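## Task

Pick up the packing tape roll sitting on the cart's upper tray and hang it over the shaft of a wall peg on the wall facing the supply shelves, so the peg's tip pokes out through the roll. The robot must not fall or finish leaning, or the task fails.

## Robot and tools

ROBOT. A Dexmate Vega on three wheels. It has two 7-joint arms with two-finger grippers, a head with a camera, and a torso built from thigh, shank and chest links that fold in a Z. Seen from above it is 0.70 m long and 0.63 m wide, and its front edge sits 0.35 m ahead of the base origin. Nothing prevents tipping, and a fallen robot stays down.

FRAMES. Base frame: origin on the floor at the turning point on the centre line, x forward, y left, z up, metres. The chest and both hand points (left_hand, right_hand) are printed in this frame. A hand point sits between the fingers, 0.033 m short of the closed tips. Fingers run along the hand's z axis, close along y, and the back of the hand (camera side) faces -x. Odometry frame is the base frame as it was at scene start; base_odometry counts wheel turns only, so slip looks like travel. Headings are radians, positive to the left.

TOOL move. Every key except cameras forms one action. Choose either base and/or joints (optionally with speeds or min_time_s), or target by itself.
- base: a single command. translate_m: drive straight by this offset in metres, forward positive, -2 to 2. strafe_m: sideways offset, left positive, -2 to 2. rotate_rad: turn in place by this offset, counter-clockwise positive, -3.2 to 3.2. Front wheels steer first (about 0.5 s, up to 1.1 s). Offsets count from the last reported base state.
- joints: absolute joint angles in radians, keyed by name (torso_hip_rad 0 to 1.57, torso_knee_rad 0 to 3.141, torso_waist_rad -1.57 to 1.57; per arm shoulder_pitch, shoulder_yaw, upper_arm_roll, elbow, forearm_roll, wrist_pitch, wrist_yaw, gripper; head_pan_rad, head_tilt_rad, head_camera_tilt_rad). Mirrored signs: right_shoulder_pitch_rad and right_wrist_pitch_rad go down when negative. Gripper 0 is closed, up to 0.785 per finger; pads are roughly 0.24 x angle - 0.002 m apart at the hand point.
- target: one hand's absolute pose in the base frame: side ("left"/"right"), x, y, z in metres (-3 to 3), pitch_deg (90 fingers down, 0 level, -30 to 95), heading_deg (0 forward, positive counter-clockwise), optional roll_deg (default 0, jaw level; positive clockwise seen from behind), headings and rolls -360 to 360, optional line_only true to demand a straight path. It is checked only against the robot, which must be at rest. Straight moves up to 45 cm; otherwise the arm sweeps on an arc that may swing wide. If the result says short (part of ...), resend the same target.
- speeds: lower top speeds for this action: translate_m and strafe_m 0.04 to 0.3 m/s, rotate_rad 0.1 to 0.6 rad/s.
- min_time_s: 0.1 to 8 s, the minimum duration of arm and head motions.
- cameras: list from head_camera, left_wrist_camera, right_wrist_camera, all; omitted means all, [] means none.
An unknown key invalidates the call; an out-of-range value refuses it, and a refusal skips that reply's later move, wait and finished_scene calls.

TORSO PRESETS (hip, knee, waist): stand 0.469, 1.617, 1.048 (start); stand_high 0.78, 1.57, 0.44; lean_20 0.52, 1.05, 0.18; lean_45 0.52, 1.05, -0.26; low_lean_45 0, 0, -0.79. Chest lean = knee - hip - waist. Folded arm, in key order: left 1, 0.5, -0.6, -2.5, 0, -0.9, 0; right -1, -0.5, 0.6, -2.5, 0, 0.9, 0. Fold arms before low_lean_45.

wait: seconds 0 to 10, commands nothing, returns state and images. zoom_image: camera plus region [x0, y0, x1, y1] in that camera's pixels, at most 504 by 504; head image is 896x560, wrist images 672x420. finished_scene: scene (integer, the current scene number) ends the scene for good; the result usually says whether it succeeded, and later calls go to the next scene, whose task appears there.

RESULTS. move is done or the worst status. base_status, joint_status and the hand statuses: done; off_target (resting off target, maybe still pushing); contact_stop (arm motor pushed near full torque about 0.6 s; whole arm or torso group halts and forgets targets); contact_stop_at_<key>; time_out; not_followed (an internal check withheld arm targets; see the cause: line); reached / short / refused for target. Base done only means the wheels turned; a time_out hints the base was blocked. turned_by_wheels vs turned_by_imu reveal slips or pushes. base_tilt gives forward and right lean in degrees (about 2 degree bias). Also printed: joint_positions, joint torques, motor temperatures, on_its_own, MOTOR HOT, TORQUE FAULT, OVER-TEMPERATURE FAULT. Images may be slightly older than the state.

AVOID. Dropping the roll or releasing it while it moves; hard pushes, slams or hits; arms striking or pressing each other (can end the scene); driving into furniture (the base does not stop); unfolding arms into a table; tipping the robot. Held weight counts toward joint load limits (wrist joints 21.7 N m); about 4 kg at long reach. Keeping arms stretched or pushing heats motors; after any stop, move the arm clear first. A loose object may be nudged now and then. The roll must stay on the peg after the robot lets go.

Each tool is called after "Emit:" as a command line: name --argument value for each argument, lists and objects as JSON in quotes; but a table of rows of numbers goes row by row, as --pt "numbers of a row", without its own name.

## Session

Emit:
move --joints '{"head_pan_rad":1.6}' --cameras '["head_camera"]'

Emit:
move --joints '{"head_pan_rad":-1.6}' --cameras '["head_camera"]'

Emit:
move --joints '{"head_pan_rad":0}' --cameras '["head_camera"]'

Scene clock: 1.73 s.
Motor temperatures (°C): left_arm=[33 32 33 31 36 35 38] | right_arm=[33 30 37 33 36 32 37]
move: done
turned_by_wheels: +0.000
turned_by_imu: +0.000
joint_status: all done
pictures: head_camera
camera_calibration:
head_camera: T_world_to_cam=[[0.997632, 0.00615567, -0.0685002, 0.203519], [-0.0682486, -0.0345247, -0.997071, 1.51008], [-0.00850259, 0.999385, -0.0340229, 0.0131658], [0, 0, 0, 1]]

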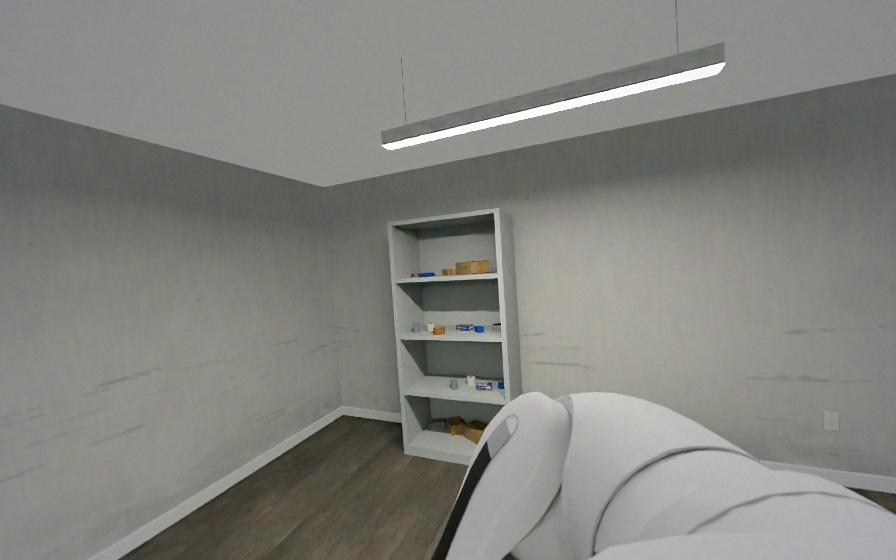

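Scene clock: 4.53 s.
move: done
turned_by_wheels: +0.000
turned_by_imu: +0.000
joint_status: all done
pictures: head_camera
camera_calibration:
head_camera: T_world_to_cam=[[-0.990066, 0.0509063, 0.131061, -0.247934], [-0.129311, 0.0362779, -0.99094, 1.49621], [-0.0551997, -0.998044, -0.0293347, 0.00255998], [0, 0, 0, 1]]

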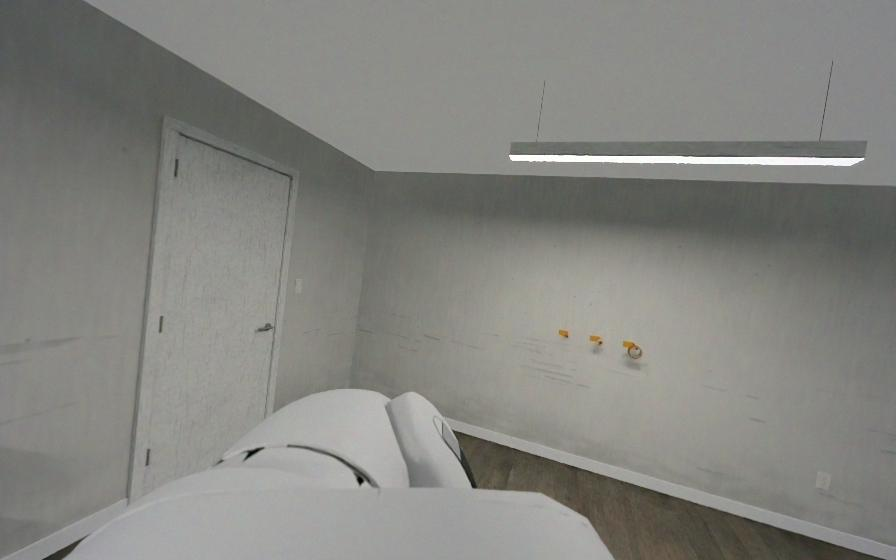

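Scene clock: 6.27 s.
Joint torques (N m): left_arm=[4.11 -0.91 0.35 -3.24 0.4 -2.1 0.42] | right_arm=[-4.82 0.52 -0.11 -2.95 -0.02 2.12 -0.02]
move: done
base_odometry: x=+0.000 y=+0.000 heading=+0.000
turned_by_wheels: +0.000
turned_by_imu: +0.000
base_tilt: forward=-0.6 right=-0.8
joint_positions: torso_hip_rad=+0.469 torso_knee_rad=+1.617 torso_waist_rad=+1.048 left_shoulder_pitch_rad=+2.204 left_shoulder_yaw_rad=+0.007 left_upper_arm_roll_rad=-0.002 left_elbow_rad=-1.113 left_forearm_roll_rad=+0.001 left_wrist_pitch_rad=-0.497 left_wrist_yaw_rad=-0.002 left_gripper_rad=+0.005 right_shoulder_pitch_rad=-2.185 right_shoulder_yaw_rad=-0.018 right_upper_arm_roll_rad=-0.016 right_elbow_rad=-1.094 right_forearm_roll_rad=+0.005 right_wrist_pitch_rad=+0.495 right_wrist_yaw_rad=+0.018 right_gripper_rad=+0.005 head_pan_rad=-0.001 head_tilt_rad=+0.000 head_camera_tilt_rad=+0.000
joint_status: all done
chest: x=-0.0111 y=+0.0000 z=+1.4155 quat_wxyz=(+0.999, +0.000, +0.050, +0.000) (m; base frame)
left_hand: x=+0.2015 y=+0.2331 z=+0.6092 quat_wxyz=(+0.424, +0.004, +0.906, +0.002) pitch_deg=+39.8 heading_deg=+0.0 roll_deg=+0.5 back=up (m; base frame)
right_hand: x=+0.2058 y=-0.2208 z=+0.6055 quat_wxyz=(+0.423, -0.013, +0.906, +0.012) pitch_deg=+39.9 heading_deg=+2.4 roll_deg=+0.8 back=up (m; base frame)
pictures: head_camera
camera_calibration:
head_camera: T_world_to_cam=[[-0.0197686, -0.999238, 0.033645, -0.027557], [-0.135044, -0.0306745, -0.990365, 1.49491], [0.990642, -0.0241217, -0.134335, 0.240095], [0, 0, 0, 1]]

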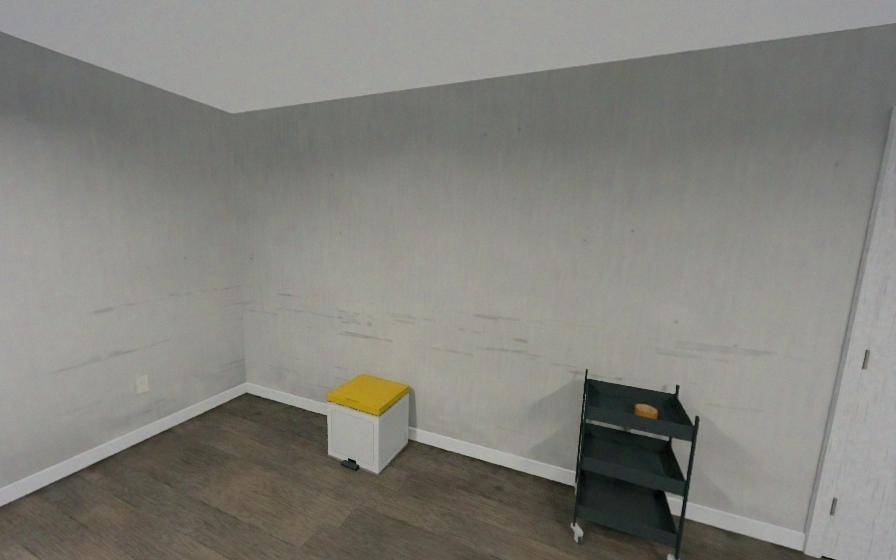

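Emit:
move --base '{"rotate_rad":-0.424}' --joints '{"right_shoulder_yaw_rad":-0.3,"right_elbow_rad":-1.9,"right_shoulder_pitch_rad":-1.9,"left_shoulder_yaw_rad":0.3,"left_elbow_rad":-2.2,"left_shoulder_pitch_rad":1.9,"right_gripper_rad":0.2}' --cameras '[]'

Emit:
move --base '{"strafe_m":-0.14}' --joints '{"right_shoulder_pitch_rad":-0.379,"right_shoulder_yaw_rad":-1.245,"right_upper_arm_roll_rad":-0.385,"right_elbow_rad":-2.5,"right_forearm_roll_rad":0.438,"right_wrist_pitch_rad":-1.3,"right_wrist_yaw_rad":0.845}' --cameras '[]'

Emit:
move --joints '{"torso_hip_rad":0.6,"torso_knee_rad":1.25,"torso_waist_rad":-0.32,"head_camera_tilt_rad":0.1}' --cameras '[]'

Emit:
move --joints '{"right_shoulder_pitch_rad":1.35,"right_shoulder_yaw_rad":-0.445,"right_upper_arm_roll_rad":-2.28,"right_elbow_rad":-1.38,"right_forearm_roll_rad":0.817,"right_wrist_pitch_rad":-0.634,"right_wrist_yaw_rad":1.037}'

Scene clock: 24.23 s.
move: done
turned_by_wheels: -0.424
turned_by_imu: -0.424
base_status: done
joint_status: all done
pictures: none

Scene clock: 31.47 s.
move: done
turned_by_wheels: -0.002
turned_by_imu: -0.003
base_status: done
joint_status: all done
pictures: none

Scene clock: 37.83 s.
move: done
turned_by_wheels: +0.000
turned_by_imu: -0.001
joint_status: all done
pictures: none

Scene clock: 45.37 s.
Joint torques (N m): left_arm=[3.59 6.26 -0.7 -6.51 0.08 -3.02 0.53] | right_arm=[35.05 4.02 3.39 3.19 0.01 0.07 -0.13]
move: done
base_odometry: x=-0.057 y=-0.127 heading=-0.427
turned_by_wheels: +0.000
turned_by_imu: -0.001
base_tilt: forward=-0.6 right=-0.9
joint_positions: torso_hip_rad=+0.600 torso_knee_rad=+1.250 torso_waist_rad=-0.320 left_shoulder_pitch_rad=+1.900 left_shoulder_yaw_rad=+0.300 left_upper_arm_roll_rad=-0.002 left_elbow_rad=-2.200 left_forearm_roll_rad=+0.001 left_wrist_pitch_rad=-0.497 left_wrist_yaw_rad=-0.002 left_gripper_rad=+0.005 right_shoulder_pitch_rad=+1.346 right_shoulder_yaw_rad=-0.447 right_upper_arm_roll_rad=-2.275 right_elbow_rad=-1.383 right_forearm_roll_rad=+0.816 right_wrist_pitch_rad=-0.636 right_wrist_yaw_rad=+1.036 right_gripper_rad=+0.200 head_pan_rad=-0.001 head_tilt_rad=+0.000 head_camera_tilt_rad=+0.099
joint_status: all done
chest: x=+0.1145 y=+0.0000 z=+1.2189 quat_wxyz=(+0.885, +0.000, +0.466, +0.000) (m; base frame)
left_hand: x=+0.4074 y=+0.1645 z=+0.8008 quat_wxyz=(+0.636, +0.138, +0.757, -0.061) pitch_deg=+10.6 heading_deg=-15.8 roll_deg=+4.8 back=up (m; base frame)
right_hand: x=+0.6858 y=-0.1691 z=+0.8247 quat_wxyz=(-0.001, -0.707, +0.707, +0.002) pitch_deg=+89.7 heading_deg=+89.9 roll_deg=+0.0 (m; base frame)
pictures: head_camera, left_wrist_camera, right_wrist_camera
camera_calibration:
head_camera: T_world_to_cam=[[0.0165551, -0.999242, 0.0352274, -0.0244254], [-0.893034, -0.0306227, -0.448946, 0.736254], [0.449685, -0.0240269, -0.892864, 1.08102], [0, 0, 0, 1]]
left_wrist_camera: T_world_to_cam=[[-0.324121, -0.945416, -0.0336719, 0.307242], [-0.260482, 0.123406, -0.95756, 0.908154], [0.909448, -0.301594, -0.286262, 0.0583808], [0, 0, 0, 1]]
right_wrist_camera: T_world_to_cam=[[0.998811, -0.00148757, -0.0487347, -0.640627], [0.00395488, -0.993769, 0.111388, -0.209554], [-0.0485967, -0.111449, -0.992581, 0.989752], [0, 0, 0, 1]]

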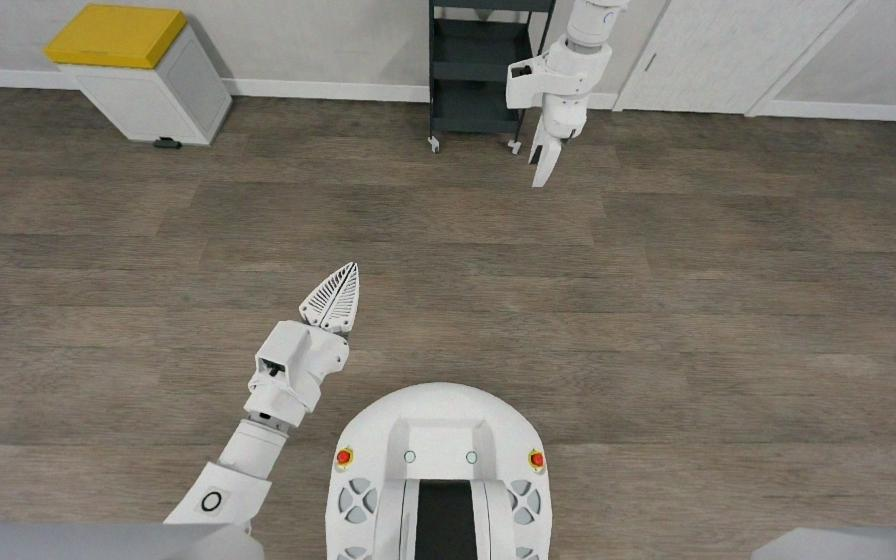

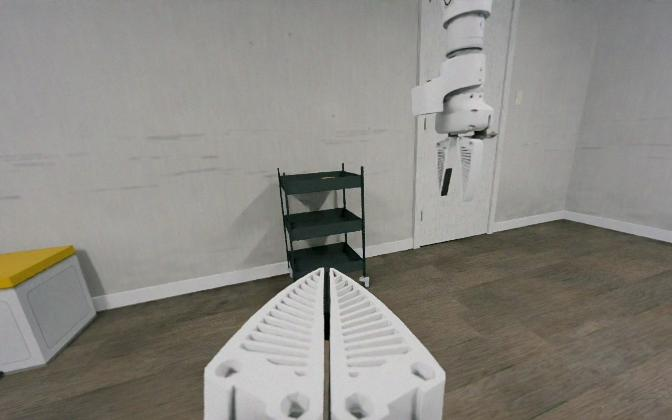

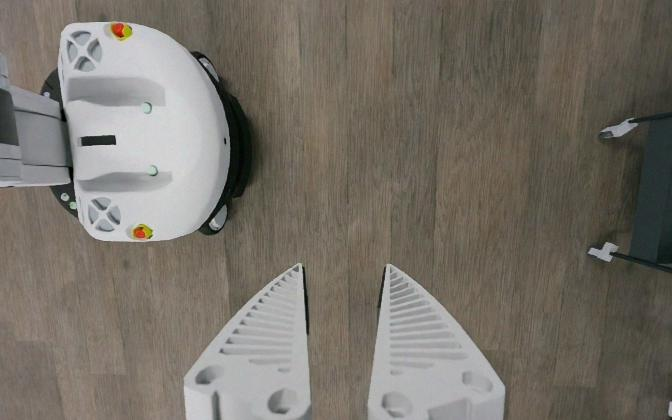

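Emit:
move --base '{"translate_m":1.0}'

Scene clock: 56.17 s.
Joint torques (N m): left_arm=[5.99 4.16 -0.95 -5.77 0.02 -2.05 0.09] | right_arm=[35.8 1.09 3.52 3.33 -0.28 0.14 0.04]
move: done
base_odometry: x=+0.852 y=-0.543 heading=-0.428
turned_by_wheels: -0.002
turned_by_imu: -0.007
base_tilt: forward=-0.5 right=-0.7
base_status: done
joint_positions: torso_hip_rad=+0.600 torso_knee_rad=+1.250 torso_waist_rad=-0.320 left_shoulder_pitch_rad=+1.900 left_shoulder_yaw_rad=+0.300 left_upper_arm_roll_rad=-0.002 left_elbow_rad=-2.200 left_forearm_roll_rad=+0.001 left_wrist_pitch_rad=-0.497 left_wrist_yaw_rad=-0.002 left_gripper_rad=+0.005 right_shoulder_pitch_rad=+1.350 right_shoulder_yaw_rad=-0.445 right_upper_arm_roll_rad=-2.280 right_elbow_rad=-1.380 right_forearm_roll_rad=+0.817 right_wrist_pitch_rad=-0.634 right_wrist_yaw_rad=+1.037 right_gripper_rad=+0.200 head_pan_rad=-0.001 head_tilt_rad=+0.000 head_camera_tilt_rad=+0.099
chest: x=+0.1144 y=+0.0000 z=+1.2189 quat_wxyz=(+0.885, +0.000, +0.466, +0.000) (m; base frame)
left_hand: x=+0.4074 y=+0.1644 z=+0.8009 quat_wxyz=(+0.636, +0.138, +0.757, -0.061) pitch_deg=+10.6 heading_deg=-15.8 roll_deg=+4.8 back=up (m; base frame)
right_hand: x=+0.6872 y=-0.1705 z=+0.8262 quat_wxyz=(-0.001, -0.707, +0.708, +0.001) pitch_deg=+89.9 heading_deg=+89.9 roll_deg=+0.0 (m; base frame)
pictures: head_camera, left_wrist_camera, right_wrist_camera
camera_calibration:
head_camera: T_world_to_cam=[[0.0165524, -0.999242, 0.0352287, -0.0244259], [-0.893, -0.0306226, -0.449013, 0.73627], [0.449751, -0.024027, -0.892831, 1.08101], [0, 0, 0, 1]]
left_wrist_camera: T_world_to_cam=[[-0.32413, -0.945412, -0.0337102, 0.307264], [-0.260364, 0.123409, -0.957591, 0.908174], [0.909478, -0.301608, -0.286151, 0.058321], [0, 0, 0, 1]]
right_wrist_camera: T_world_to_cam=[[0.998936, -0.00222697, -0.0460681, -0.644374], [0.00304363, -0.993473, 0.114023, -0.21261], [-0.0460214, -0.114042, -0.992409, 0.988828], [0, 0, 0, 1]]

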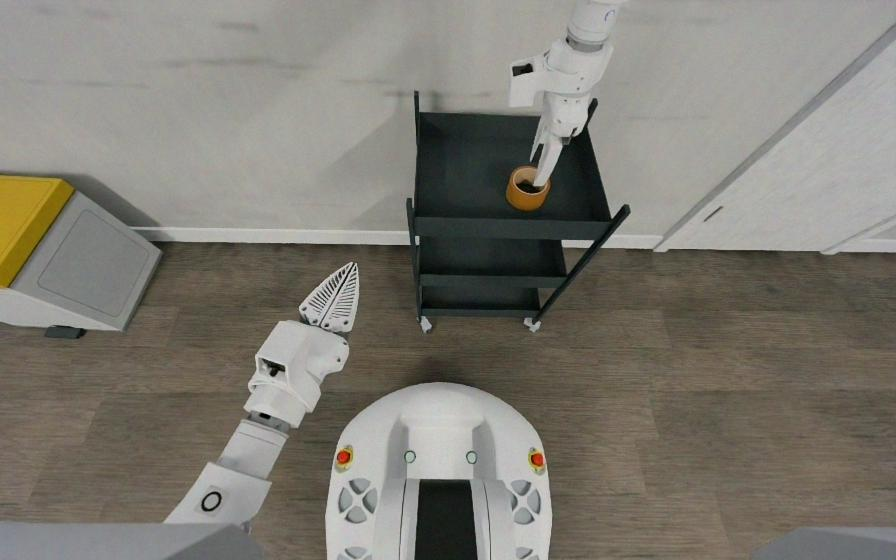

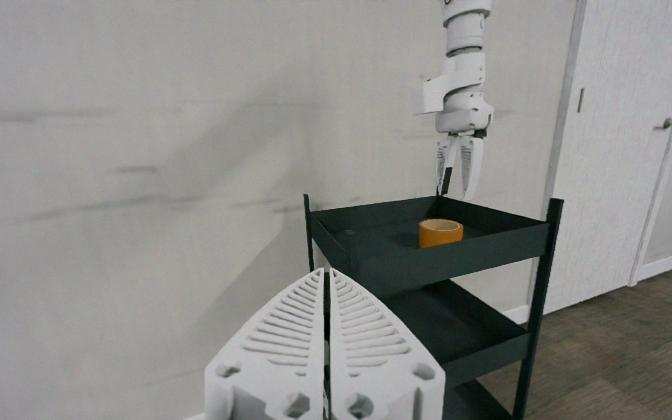

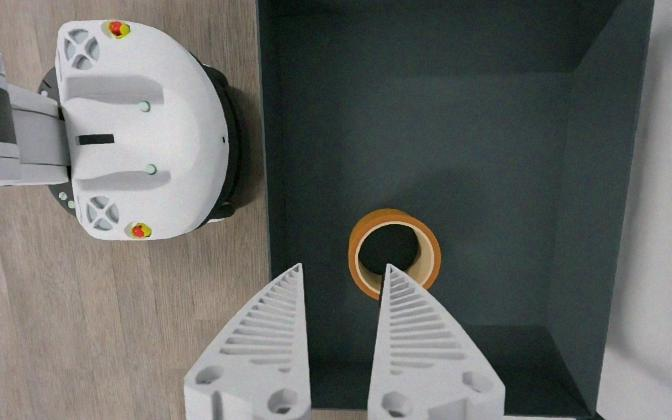

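Emit:
zoom_image --camera "right_wrist_camera" --region '[330, 195, 460, 315]'

Scaled by 3.877 from the camera's 672x420 image, which has a finer 960x600 frame.

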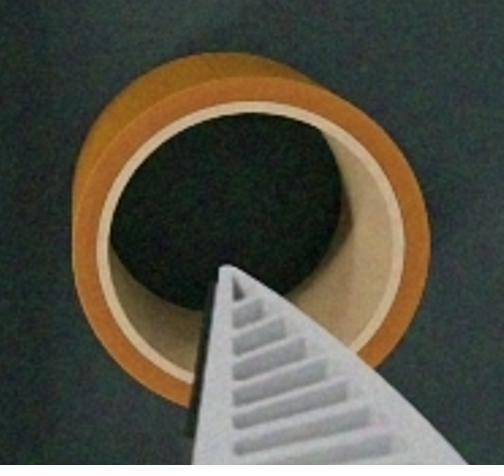

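Emit:
move --target '{"side":"right","x":0.694,"y":-0.188,"z":0.715,"pitch_deg":90,"heading_deg":90,"roll_deg":0,"line_only":true}' --cameras '["right_wrist_camera","left_wrist_camera"]'

Emit:
zoom_image --camera "left_wrist_camera" --region '[380, 150, 520, 270]'

Scene clock: 65.93 s.
Joint torques (N m): left_arm=[7.36 1.37 1.37 -5.32 -0.12 -2.55 0.13] | right_arm=[19.13 3.44 2.25 3.79 -0.64 1 -0.17]
move: done
base_odometry: x=+0.852 y=-0.543 heading=-0.428
turned_by_wheels: +0.000
turned_by_imu: +0.000
base_tilt: forward=-0.6 right=-1.0
joint_positions: torso_hip_rad=+0.600 torso_knee_rad=+1.250 torso_waist_rad=-0.320 left_shoulder_pitch_rad=+1.900 left_shoulder_yaw_rad=+0.300 left_upper_arm_roll_rad=-0.002 left_elbow_rad=-2.200 left_forearm_roll_rad=+0.001 left_wrist_pitch_rad=-0.497 left_wrist_yaw_rad=-0.002 left_gripper_rad=+0.005 right_shoulder_pitch_rad=+1.123 right_shoulder_yaw_rad=-0.414 right_upper_arm_roll_rad=-2.292 right_elbow_rad=-1.219 right_forearm_roll_rad=+0.778 right_wrist_pitch_rad=-0.531 right_wrist_yaw_rad=+0.921 right_gripper_rad=+0.200 head_pan_rad=-0.001 head_tilt_rad=+0.000 head_camera_tilt_rad=+0.099
chest: x=+0.1144 y=+0.0000 z=+1.2189 quat_wxyz=(+0.885, +0.000, +0.466, +0.000) (m; base frame)
left_hand: x=+0.4074 y=+0.1644 z=+0.8009 quat_wxyz=(+0.636, +0.138, +0.757, -0.061) pitch_deg=+10.6 heading_deg=-15.8 roll_deg=+4.8 back=up (m; base frame)
right_hand: x=+0.6942 y=-0.1875 z=+0.7173 quat_wxyz=(+0.000, -0.707, +0.707, +0.000) pitch_deg=+90.0 heading_deg=+90.0 roll_deg=+0.0 (m; base frame)
right_hand_status: reached (straight line, planned for 1.1 s): 2 mm and 0.0 deg off.
pictures: left_wrist_camera, right_wrist_camera
camera_calibration:
left_wrist_camera: T_world_to_cam=[[-0.32413, -0.945412, -0.03371, 0.307264], [-0.260363, 0.123409, -0.957591, 0.908174], [0.909478, -0.301608, -0.286151, 0.0583209], [0, 0, 0, 1]]
right_wrist_camera: T_world_to_cam=[[0.99904, -0.000600158, -0.0438099, -0.657807], [0.00437479, -0.993543, 0.113373, -0.217543], [-0.043595, -0.113456, -0.992586, 0.877693], [0, 0, 0, 1]]

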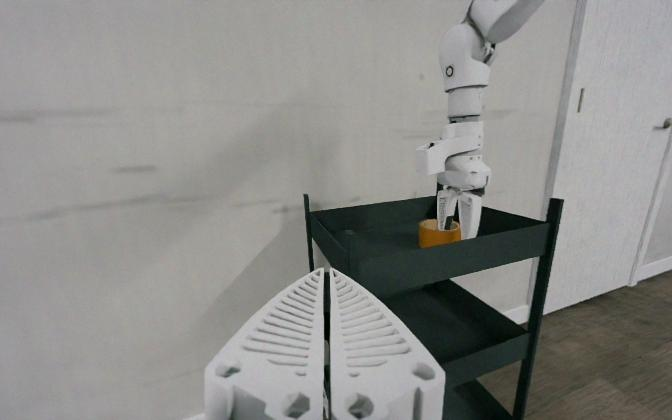

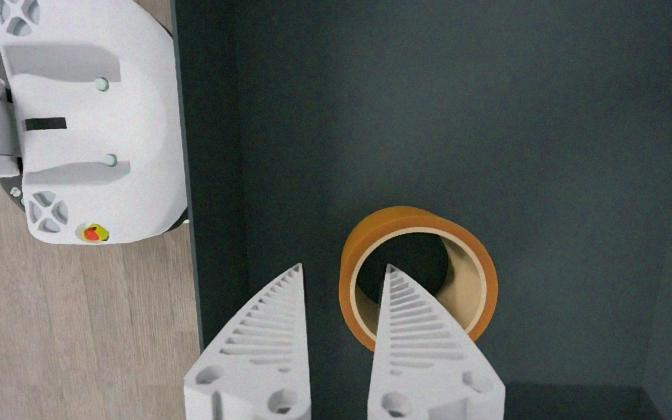

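Scaled by 3.600 from the camera's 672x420 image, which has a finer 960x600 frame.

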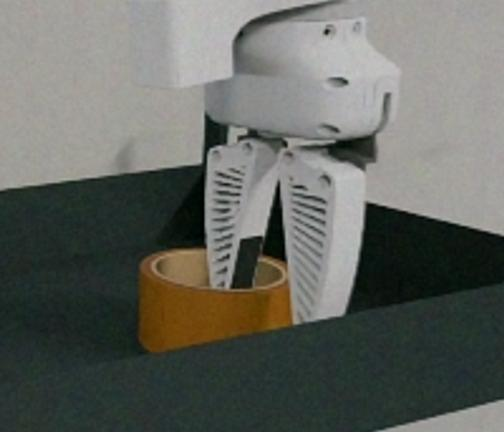

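Emit:
move --target '{"side":"right","x":0.695,"y":-0.189,"z":0.696,"pitch_deg":90,"heading_deg":90,"roll_deg":0,"line_only":true}' --cameras '[]'

Emit:
move --joints '{"right_gripper_rad":0.0}' --cameras '[]'

Emit:
move --target '{"side":"right","x":0.695,"y":-0.189,"z":0.83,"pitch_deg":90,"heading_deg":90,"roll_deg":0,"line_only":true}' --cameras '["right_wrist_camera","left_wrist_camera"]'

Scene clock: 72.23 s.
move: done
turned_by_wheels: +0.000
turned_by_imu: +0.000
right_hand_status: reached (straight line, planned for 0.5 s): 2 mm and 0.0 deg off.
pictures: none

Scene clock: 72.97 s.
move: done
turned_by_wheels: +0.000
turned_by_imu: +0.000
joint_status: all done
pictures: none

Scene clock: 75.43 s.
Joint torques (N m): left_arm=[5.9 1.21 -0.57 -7.17 -0.7 -1.57 -0.36] | right_arm=[35.85 -0.54 3.09 1.64 -0.12 0.25 -0.1]
move: done
base_odometry: x=+0.852 y=-0.543 heading=-0.428
turned_by_wheels: +0.000
turned_by_imu: +0.000
base_tilt: forward=-0.5 right=-0.8
joint_positions: torso_hip_rad=+0.600 torso_knee_rad=+1.250 torso_waist_rad=-0.320 left_shoulder_pitch_rad=+1.900 left_shoulder_yaw_rad=+0.300 left_upper_arm_roll_rad=-0.002 left_elbow_rad=-2.200 left_forearm_roll_rad=+0.001 left_wrist_pitch_rad=-0.497 left_wrist_yaw_rad=-0.002 left_gripper_rad=+0.005 right_shoulder_pitch_rad=+1.348 right_shoulder_yaw_rad=-0.466 right_upper_arm_roll_rad=-2.297 right_elbow_rad=-1.345 right_forearm_roll_rad=+0.790 right_wrist_pitch_rad=-0.583 right_wrist_yaw_rad=+1.062 right_gripper_rad=+0.000 head_pan_rad=-0.001 head_tilt_rad=+0.000 head_camera_tilt_rad=+0.099
chest: x=+0.1143 y=+0.0000 z=+1.2189 quat_wxyz=(+0.885, +0.000, +0.466, +0.000) (m; base frame)
left_hand: x=+0.4073 y=+0.1644 z=+0.8010 quat_wxyz=(+0.636, +0.138, +0.757, -0.061) pitch_deg=+10.6 heading_deg=-15.8 roll_deg=+4.8 back=up (m; base frame)
right_hand: x=+0.6952 y=-0.1888 z=+0.8275 quat_wxyz=(+0.000, -0.707, +0.707, +0.000) pitch_deg=+90.0 heading_deg=+90.0 roll_deg=+0.0 (m; base frame)
right_hand_status: reached (straight line, planned for 1.2 s): 3 mm and 0.0 deg off.
pictures: left_wrist_camera, right_wrist_camera
camera_calibration:
left_wrist_camera: T_world_to_cam=[[-0.324123, -0.945412, -0.0337769, 0.307299], [-0.260168, 0.123409, -0.957644, 0.908223], [0.909537, -0.301607, -0.285965, 0.058233], [0, 0, 0, 1]]
right_wrist_camera: T_world_to_cam=[[0.99901, -0.000350962, -0.0444949, -0.653309], [0.00471123, -0.993514, 0.113614, -0.231827], [-0.0442462, -0.113711, -0.992528, 0.987289], [0, 0, 0, 1]]

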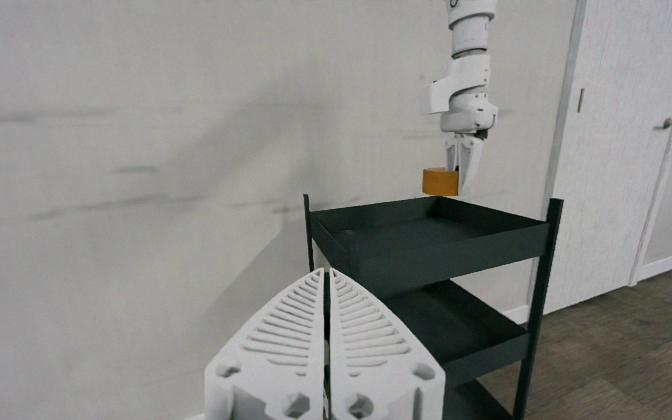

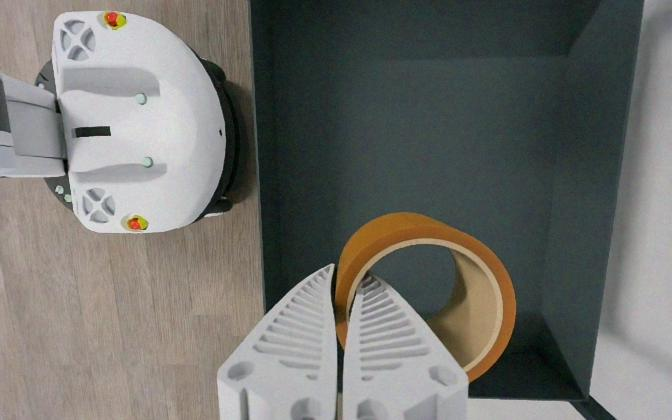

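Emit:
move --base '{"translate_m":-0.83}' --speeds '{"translate_m":0.25}' --cameras '[]'

Emit:
move --base '{"rotate_rad":-1.571}' --speeds '{"rotate_rad":0.45}' --joints '{"torso_hip_rad":0.52,"torso_knee_rad":1.3,"torso_waist_rad":0.4}' --cameras '["right_wrist_camera"]'

Emit:
move --target '{"side":"right","x":0.6,"y":-0.25,"z":1.0,"pitch_deg":0,"heading_deg":0,"roll_deg":-90}' --cameras '["head_camera","right_wrist_camera"]'

Scene clock: 89.03 s.
move: done
turned_by_wheels: -0.002
turned_by_imu: +0.000
base_status: done
pictures: none

Scene clock: 93.83 s.
move: done
turned_by_wheels: -1.573
turned_by_imu: -1.569
base_status: done
joint_status: all done
pictures: right_wrist_camera
camera_calibration:
right_wrist_camera: T_world_to_cam=[[0.855081, -0.00042147, 0.518494, -1.26291], [-0.0593174, -0.993514, 0.0970164, -0.227723], [0.51509, -0.113713, -0.84956, 0.953823], [0, 0, 0, 1]]

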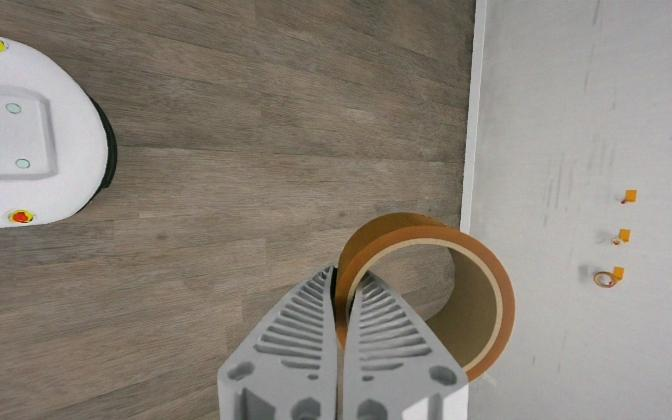

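Scene clock: 101.67 s.
Joint torques (N m): left_arm=[-2.22 3.51 -1.26 -7.19 0.72 -2.55 0.59] | right_arm=[4.87 -6.09 10.45 -4.2 -2.69 -0.04 -1.72]
move: done
base_odometry: x=+0.099 y=-0.195 heading=-2.003
turned_by_wheels: +0.000
turned_by_imu: -0.001
base_tilt: forward=-0.7 right=-0.8
joint_positions: torso_hip_rad=+0.520 torso_knee_rad=+1.300 torso_waist_rad=+0.400 left_shoulder_pitch_rad=+1.900 left_shoulder_yaw_rad=+0.300 left_upper_arm_roll_rad=-0.002 left_elbow_rad=-2.200 left_forearm_roll_rad=+0.001 left_wrist_pitch_rad=-0.497 left_wrist_yaw_rad=-0.002 left_gripper_rad=+0.005 right_shoulder_pitch_rad=-0.478 right_shoulder_yaw_rad=-1.104 right_upper_arm_roll_rad=-1.604 right_elbow_rad=-2.076 right_forearm_roll_rad=+0.027 right_wrist_pitch_rad=-0.971 right_wrist_yaw_rad=-0.905 right_gripper_rad=+0.000 head_pan_rad=+0.000 head_tilt_rad=+0.000 head_camera_tilt_rad=+0.099
chest: x=-0.0426 y=+0.0000 z=+1.3621 quat_wxyz=(+0.982, +0.000, +0.189, +0.000) (m; base frame)
left_hand: x=+0.4334 y=+0.1644 z=+1.1778 quat_wxyz=(+0.829, +0.150, +0.539, -0.019) pitch_deg=-21.9 heading_deg=-16.8 roll_deg=+14.2 back=up (m; base frame)
right_hand: x=+0.6012 y=-0.2497 z=+0.9992 quat_wxyz=(+0.499, -0.501, +0.501, -0.499) pitch_deg=+0.2 heading_deg=+0.0 roll_deg=-90.0 (m; base frame)
right_hand_status: reached (checked arc [a long move], planned for 6.5 s): 1 mm and 0.2 deg off.
pictures: head_camera, right_wrist_camera
camera_calibration:
head_camera: T_world_to_cam=[[-0.00569009, -0.999245, 0.03842, -0.0321557], [-0.492219, -0.0306451, -0.869932, 1.25077], [0.870453, -0.023861, -0.491673, 0.75106], [0, 0, 0, 1]]
right_wrist_camera: T_world_to_cam=[[0.0477129, -0.00106111, 0.998861, -1.02261], [-0.113604, -0.993517, 0.00437112, -0.131077], [0.99238, -0.113683, -0.0475241, -0.420785], [0, 0, 0, 1]]

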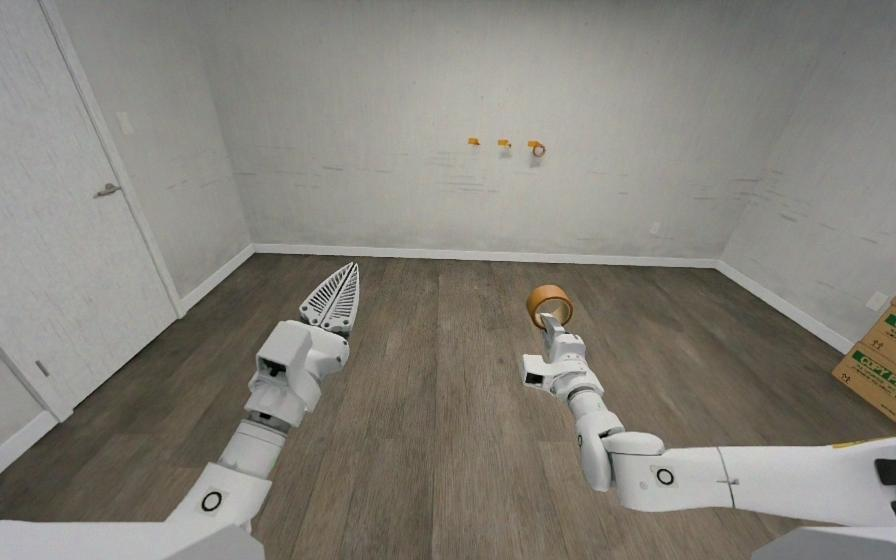

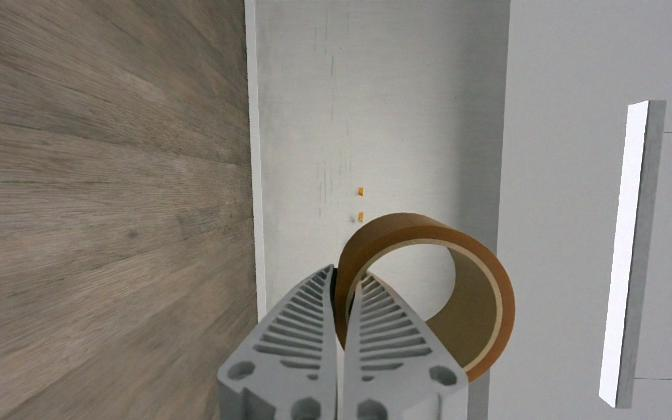

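Emit:
move --base '{"translate_m":1.7}' --cameras '["head_camera","right_wrist_camera"]'

Emit:
zoom_image --camera "head_camera" --region '[440, 150, 680, 330]'

Scene clock: 118.17 s.
Joint torques (N m): left_arm=[-3.83 1.86 -2.54 -8.69 0.2 -1.63 0.19] | right_arm=[6.45 -5.24 10.56 -3.89 -2.55 0.46 -1.82]
move: done
base_odometry: x=-0.618 y=-1.736 heading=-2.005
turned_by_wheels: -0.002
turned_by_imu: -0.012
base_tilt: forward=-0.4 right=-0.7
base_status: done
joint_positions: torso_hip_rad=+0.520 torso_knee_rad=+1.300 torso_waist_rad=+0.400 left_shoulder_pitch_rad=+1.900 left_shoulder_yaw_rad=+0.300 left_upper_arm_roll_rad=-0.002 left_elbow_rad=-2.200 left_forearm_roll_rad=+0.001 left_wrist_pitch_rad=-0.497 left_wrist_yaw_rad=-0.002 left_gripper_rad=+0.005 right_shoulder_pitch_rad=-0.482 right_shoulder_yaw_rad=-1.105 right_upper_arm_roll_rad=-1.602 right_elbow_rad=-2.078 right_forearm_roll_rad=+0.025 right_wrist_pitch_rad=-0.972 right_wrist_yaw_rad=-0.910 right_gripper_rad=+0.000 head_pan_rad=+0.000 head_tilt_rad=+0.000 head_camera_tilt_rad=+0.099
chest: x=-0.0425 y=+0.0000 z=+1.3621 quat_wxyz=(+0.982, +0.000, +0.189, +0.000) (m; base frame)
left_hand: x=+0.4335 y=+0.1644 z=+1.1777 quat_wxyz=(+0.828, +0.150, +0.539, -0.019) pitch_deg=-21.9 heading_deg=-16.8 roll_deg=+14.2 back=up (m; base frame)
right_hand: x=+0.6001 y=-0.2500 z=+0.9997 quat_wxyz=(+0.500, -0.500, +0.500, -0.500) pitch_deg=+0.0 heading_deg=+0.0 roll_deg=+90.0 (m; base frame)
pictures: head_camera, right_wrist_camera
camera_calibration:
head_camera: T_world_to_cam=[[-0.00568369, -0.999245, 0.0384209, -0.0321555], [-0.492361, -0.0306452, -0.869851, 1.25073], [0.870372, -0.0238609, -0.491816, 0.751105], [0, 0, 0, 1]]
right_wrist_camera: T_world_to_cam=[[0.0448199, -0.000413719, 0.998995, -1.02125], [-0.113843, -0.993488, 0.00469614, -0.131704], [0.992487, -0.113939, -0.0445752, -0.422839], [0, 0, 0, 1]]

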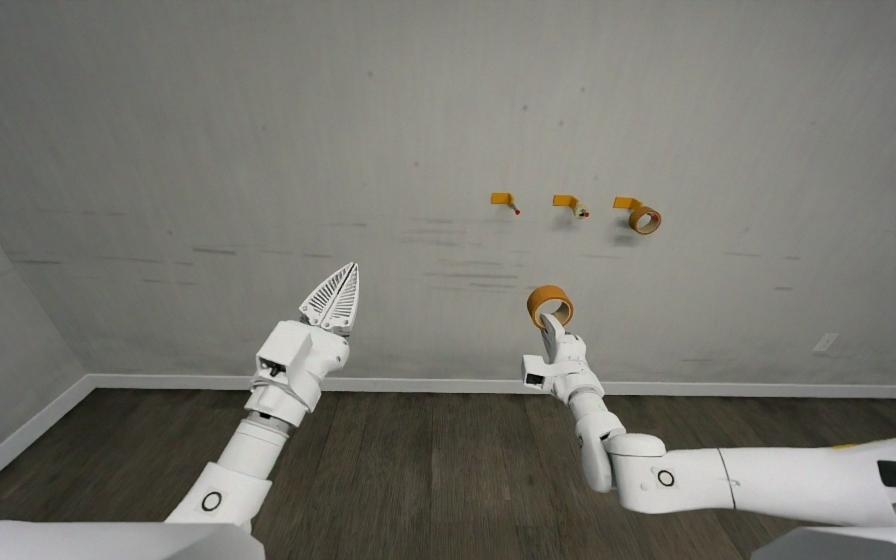

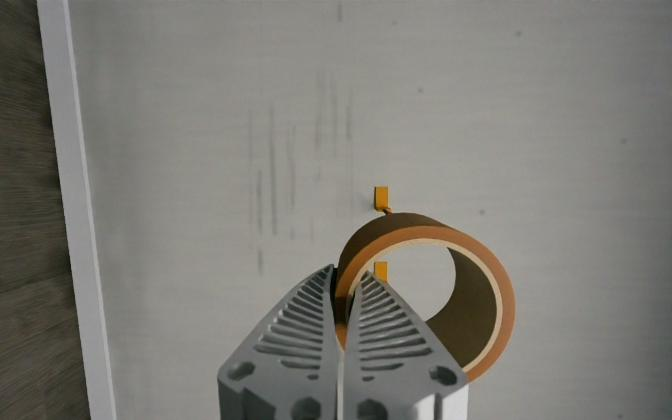

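Scaled by 2.100 from the camera's 896x560 image, which has a finer 960x600 frame.

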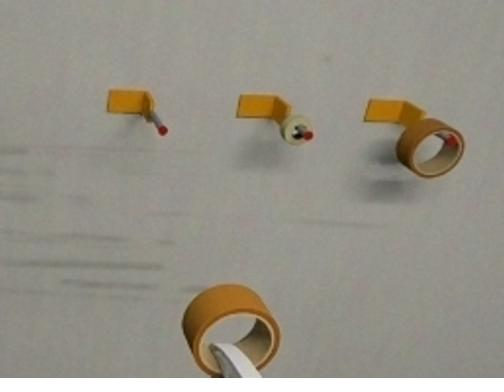

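Emit:
move --target '{"side":"right","x":0.6,"y":-0.262,"z":1.037,"pitch_deg":0,"heading_deg":0,"roll_deg":-90}' --cameras '[]'

Emit:
move --base '{"translate_m":0.44}' --speeds '{"translate_m":0.15}' --cameras '["head_camera","right_wrist_camera"]'

Emit:
zoom_image --camera "head_camera" --region '[480, 180, 640, 340]'

Emit:
zoom_image --camera "right_wrist_camera" --region '[290, 160, 550, 400]'

Scene clock: 129.67 s.
move: done
turned_by_wheels: +0.000
turned_by_imu: +0.000
right_hand_status: reached (straight line, planned for 0.7 s): 2 mm and 0.1 deg off.
pictures: none

Scene clock: 133.83 s.
Joint torques (N m): left_arm=[-4.96 4.62 -3.18 -6.52 0.15 -1.86 0.63] | right_arm=[24.94 -6.12 11.44 -3.48 -2.86 0.59 -1.48]
move: done
base_odometry: x=-0.804 y=-2.135 heading=-2.006
turned_by_wheels: -0.001
turned_by_imu: -0.004
base_tilt: forward=-0.6 right=-0.8
base_status: done
joint_positions: torso_hip_rad=+0.520 torso_knee_rad=+1.300 torso_waist_rad=+0.400 left_shoulder_pitch_rad=+1.900 left_shoulder_yaw_rad=+0.300 left_upper_arm_roll_rad=-0.002 left_elbow_rad=-2.200 left_forearm_roll_rad=+0.001 left_wrist_pitch_rad=-0.497 left_wrist_yaw_rad=-0.002 left_gripper_rad=+0.005 right_shoulder_pitch_rad=-0.430 right_shoulder_yaw_rad=-1.205 right_upper_arm_roll_rad=-1.601 right_elbow_rad=-2.203 right_forearm_roll_rad=+0.020 right_wrist_pitch_rad=-0.998 right_wrist_yaw_rad=-0.854 right_gripper_rad=+0.000 head_pan_rad=+0.000 head_tilt_rad=+0.000 head_camera_tilt_rad=+0.099
chest: x=-0.0425 y=+0.0000 z=+1.3621 quat_wxyz=(+0.982, +0.000, +0.189, +0.000) (m; base frame)
left_hand: x=+0.4335 y=+0.1644 z=+1.1777 quat_wxyz=(+0.828, +0.150, +0.539, -0.019) pitch_deg=-21.9 heading_deg=-16.8 roll_deg=+14.2 back=up (m; base frame)
right_hand: x=+0.5997 y=-0.2620 z=+1.0363 quat_wxyz=(+0.500, -0.500, +0.500, -0.500) pitch_deg=+0.1 heading_deg=+0.0 roll_deg=+90.0 (m; base frame)
pictures: head_camera, right_wrist_camera
camera_calibration:
head_camera: T_world_to_cam=[[-0.00568438, -0.999245, 0.0384209, -0.0321556], [-0.492348, -0.0306451, -0.869859, 1.25074], [0.87038, -0.023861, -0.491802, 0.751094], [0, 0, 0, 1]]
right_wrist_camera: T_world_to_cam=[[0.0453065, -0.000470883, 0.998973, -1.05815], [-0.113847, -0.993487, 0.00469503, -0.143829], [0.992465, -0.113943, -0.0450651, -0.42169], [0, 0, 0, 1]]

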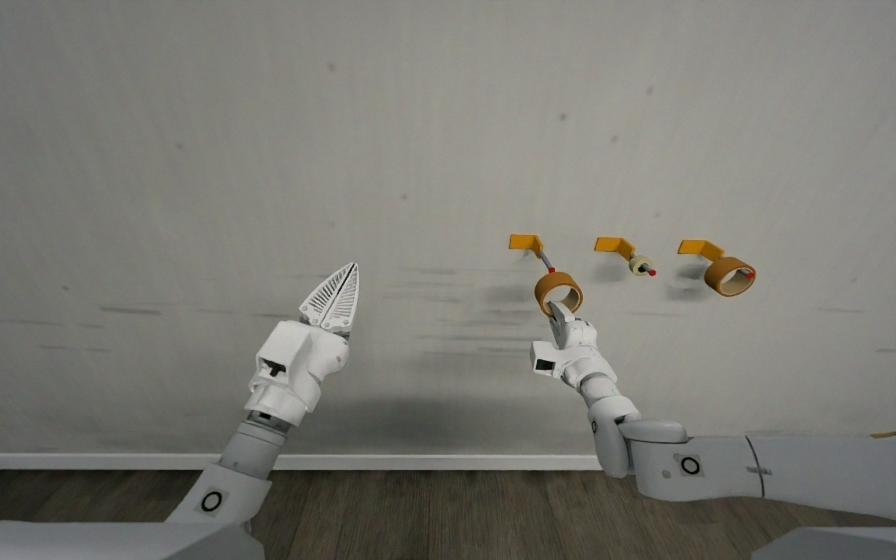

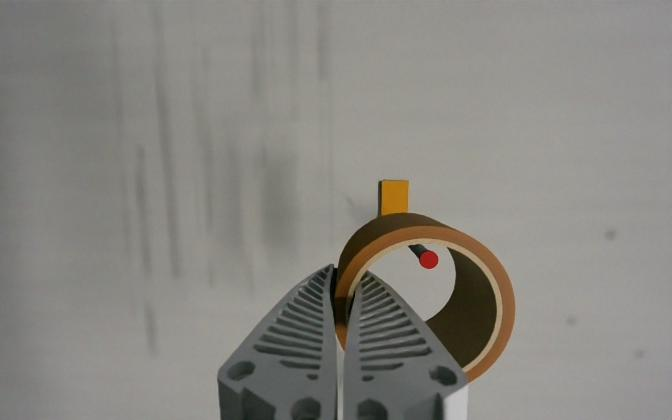

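Scaled by 3.150 from the camera's 896x560 image, which has a finer 960x600 frame.

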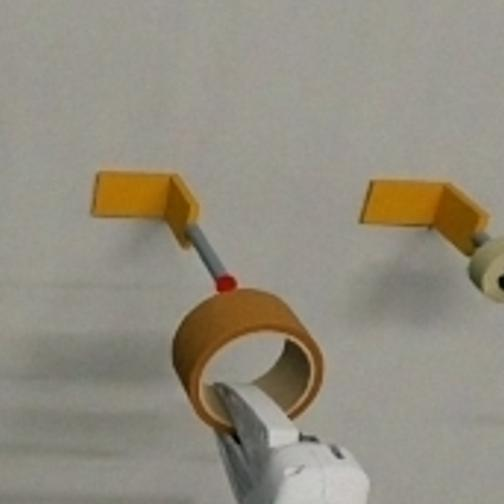

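Scaled by 1.938 from the camera's 672x420 image, which has a finer 960x600 frame.

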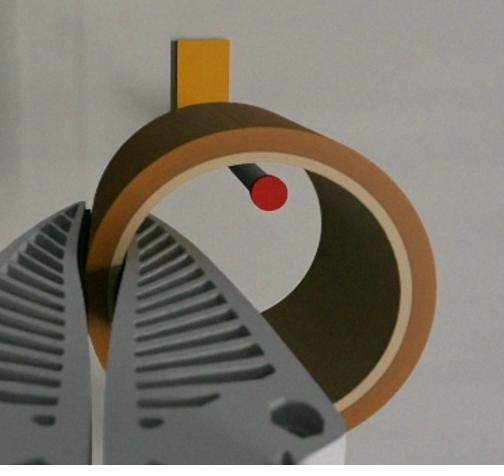

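Emit:
move --target '{"side":"right","x":0.6,"y":-0.26,"z":1.049,"pitch_deg":0,"heading_deg":0,"roll_deg":-90,"line_only":true}' --cameras '[]'

Emit:
move --base '{"translate_m":0.07}' --speeds '{"translate_m":0.05}' --cameras '["head_camera","right_wrist_camera"]'

Emit:
zoom_image --camera "right_wrist_camera" --region '[290, 160, 550, 400]'

Scene clock: 141.00 s.
move: done
turned_by_wheels: +0.000
turned_by_imu: +0.000
right_hand_status: reached (straight line, planned for 0.4 s): 2 mm and 0.1 deg off.
pictures: none

Scene clock: 143.20 s.
Joint torques (N m): left_arm=[-3.27 1.75 0.25 -4.96 0.35 -2.73 0.43] | right_arm=[26.85 -5.36 10.99 -4.88 -2.72 0.02 -1.37]
move: done
base_odometry: x=-0.833 y=-2.199 heading=-2.008
turned_by_wheels: -0.001
turned_by_imu: -0.002
base_tilt: forward=-0.6 right=-0.8
base_status: done
joint_positions: torso_hip_rad=+0.520 torso_knee_rad=+1.300 torso_waist_rad=+0.400 left_shoulder_pitch_rad=+1.900 left_shoulder_yaw_rad=+0.300 left_upper_arm_roll_rad=-0.002 left_elbow_rad=-2.200 left_forearm_roll_rad=+0.001 left_wrist_pitch_rad=-0.497 left_wrist_yaw_rad=-0.002 left_gripper_rad=+0.005 right_shoulder_pitch_rad=-0.413 right_shoulder_yaw_rad=-1.221 right_upper_arm_roll_rad=-1.600 right_elbow_rad=-2.243 right_forearm_roll_rad=+0.019 right_wrist_pitch_rad=-1.022 right_wrist_yaw_rad=-0.835 right_gripper_rad=+0.000 head_pan_rad=+0.000 head_tilt_rad=+0.000 head_camera_tilt_rad=+0.099
chest: x=-0.0425 y=+0.0000 z=+1.3621 quat_wxyz=(+0.982, +0.000, +0.189, +0.000) (m; base frame)
left_hand: x=+0.4335 y=+0.1644 z=+1.1777 quat_wxyz=(+0.828, +0.150, +0.539, -0.019) pitch_deg=-21.9 heading_deg=-16.8 roll_deg=+14.2 back=up (m; base frame)
right_hand: x=+0.5998 y=-0.2600 z=+1.0483 quat_wxyz=(+0.500, -0.500, +0.500, -0.500) pitch_deg=+0.1 heading_deg=+0.0 roll_deg=+90.0 (m; base frame)
pictures: head_camera, right_wrist_camera
camera_calibration:
head_camera: T_world_to_cam=[[-0.00568409, -0.999245, 0.0384209, -0.0321556], [-0.492356, -0.0306451, -0.869854, 1.25074], [0.870375, -0.0238611, -0.49181, 0.751096], [0, 0, 0, 1]]
right_wrist_camera: T_world_to_cam=[[0.0453747, -0.000485768, 0.99897, -1.07012], [-0.113843, -0.993488, 0.00468782, -0.141888], [0.992462, -0.113938, -0.0451345, -0.420862], [0, 0, 0, 1]]

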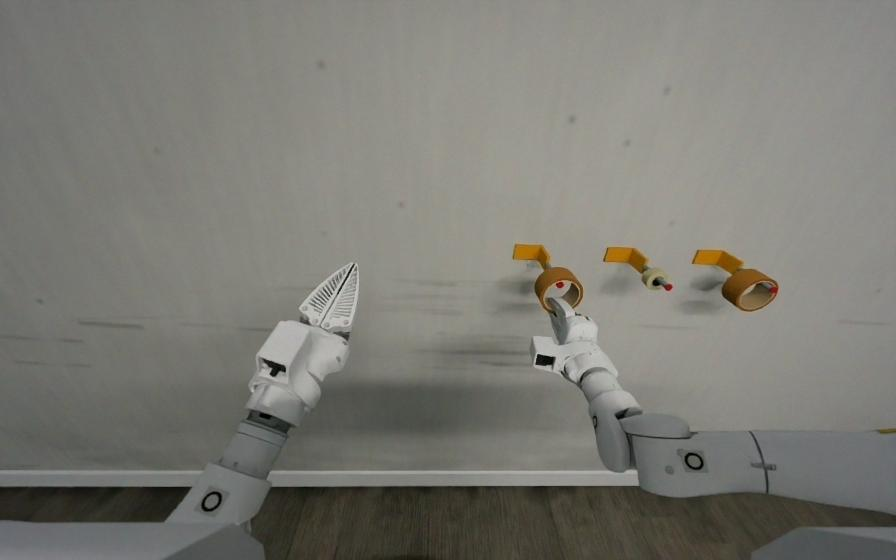

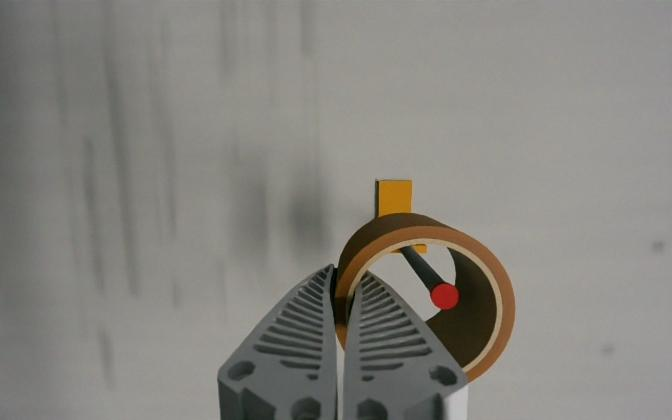

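Scaled by 1.938 from the camera's 672x420 image, which has a finer 960x600 frame.

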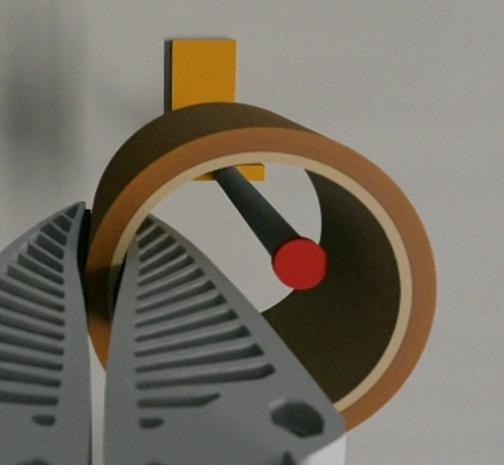

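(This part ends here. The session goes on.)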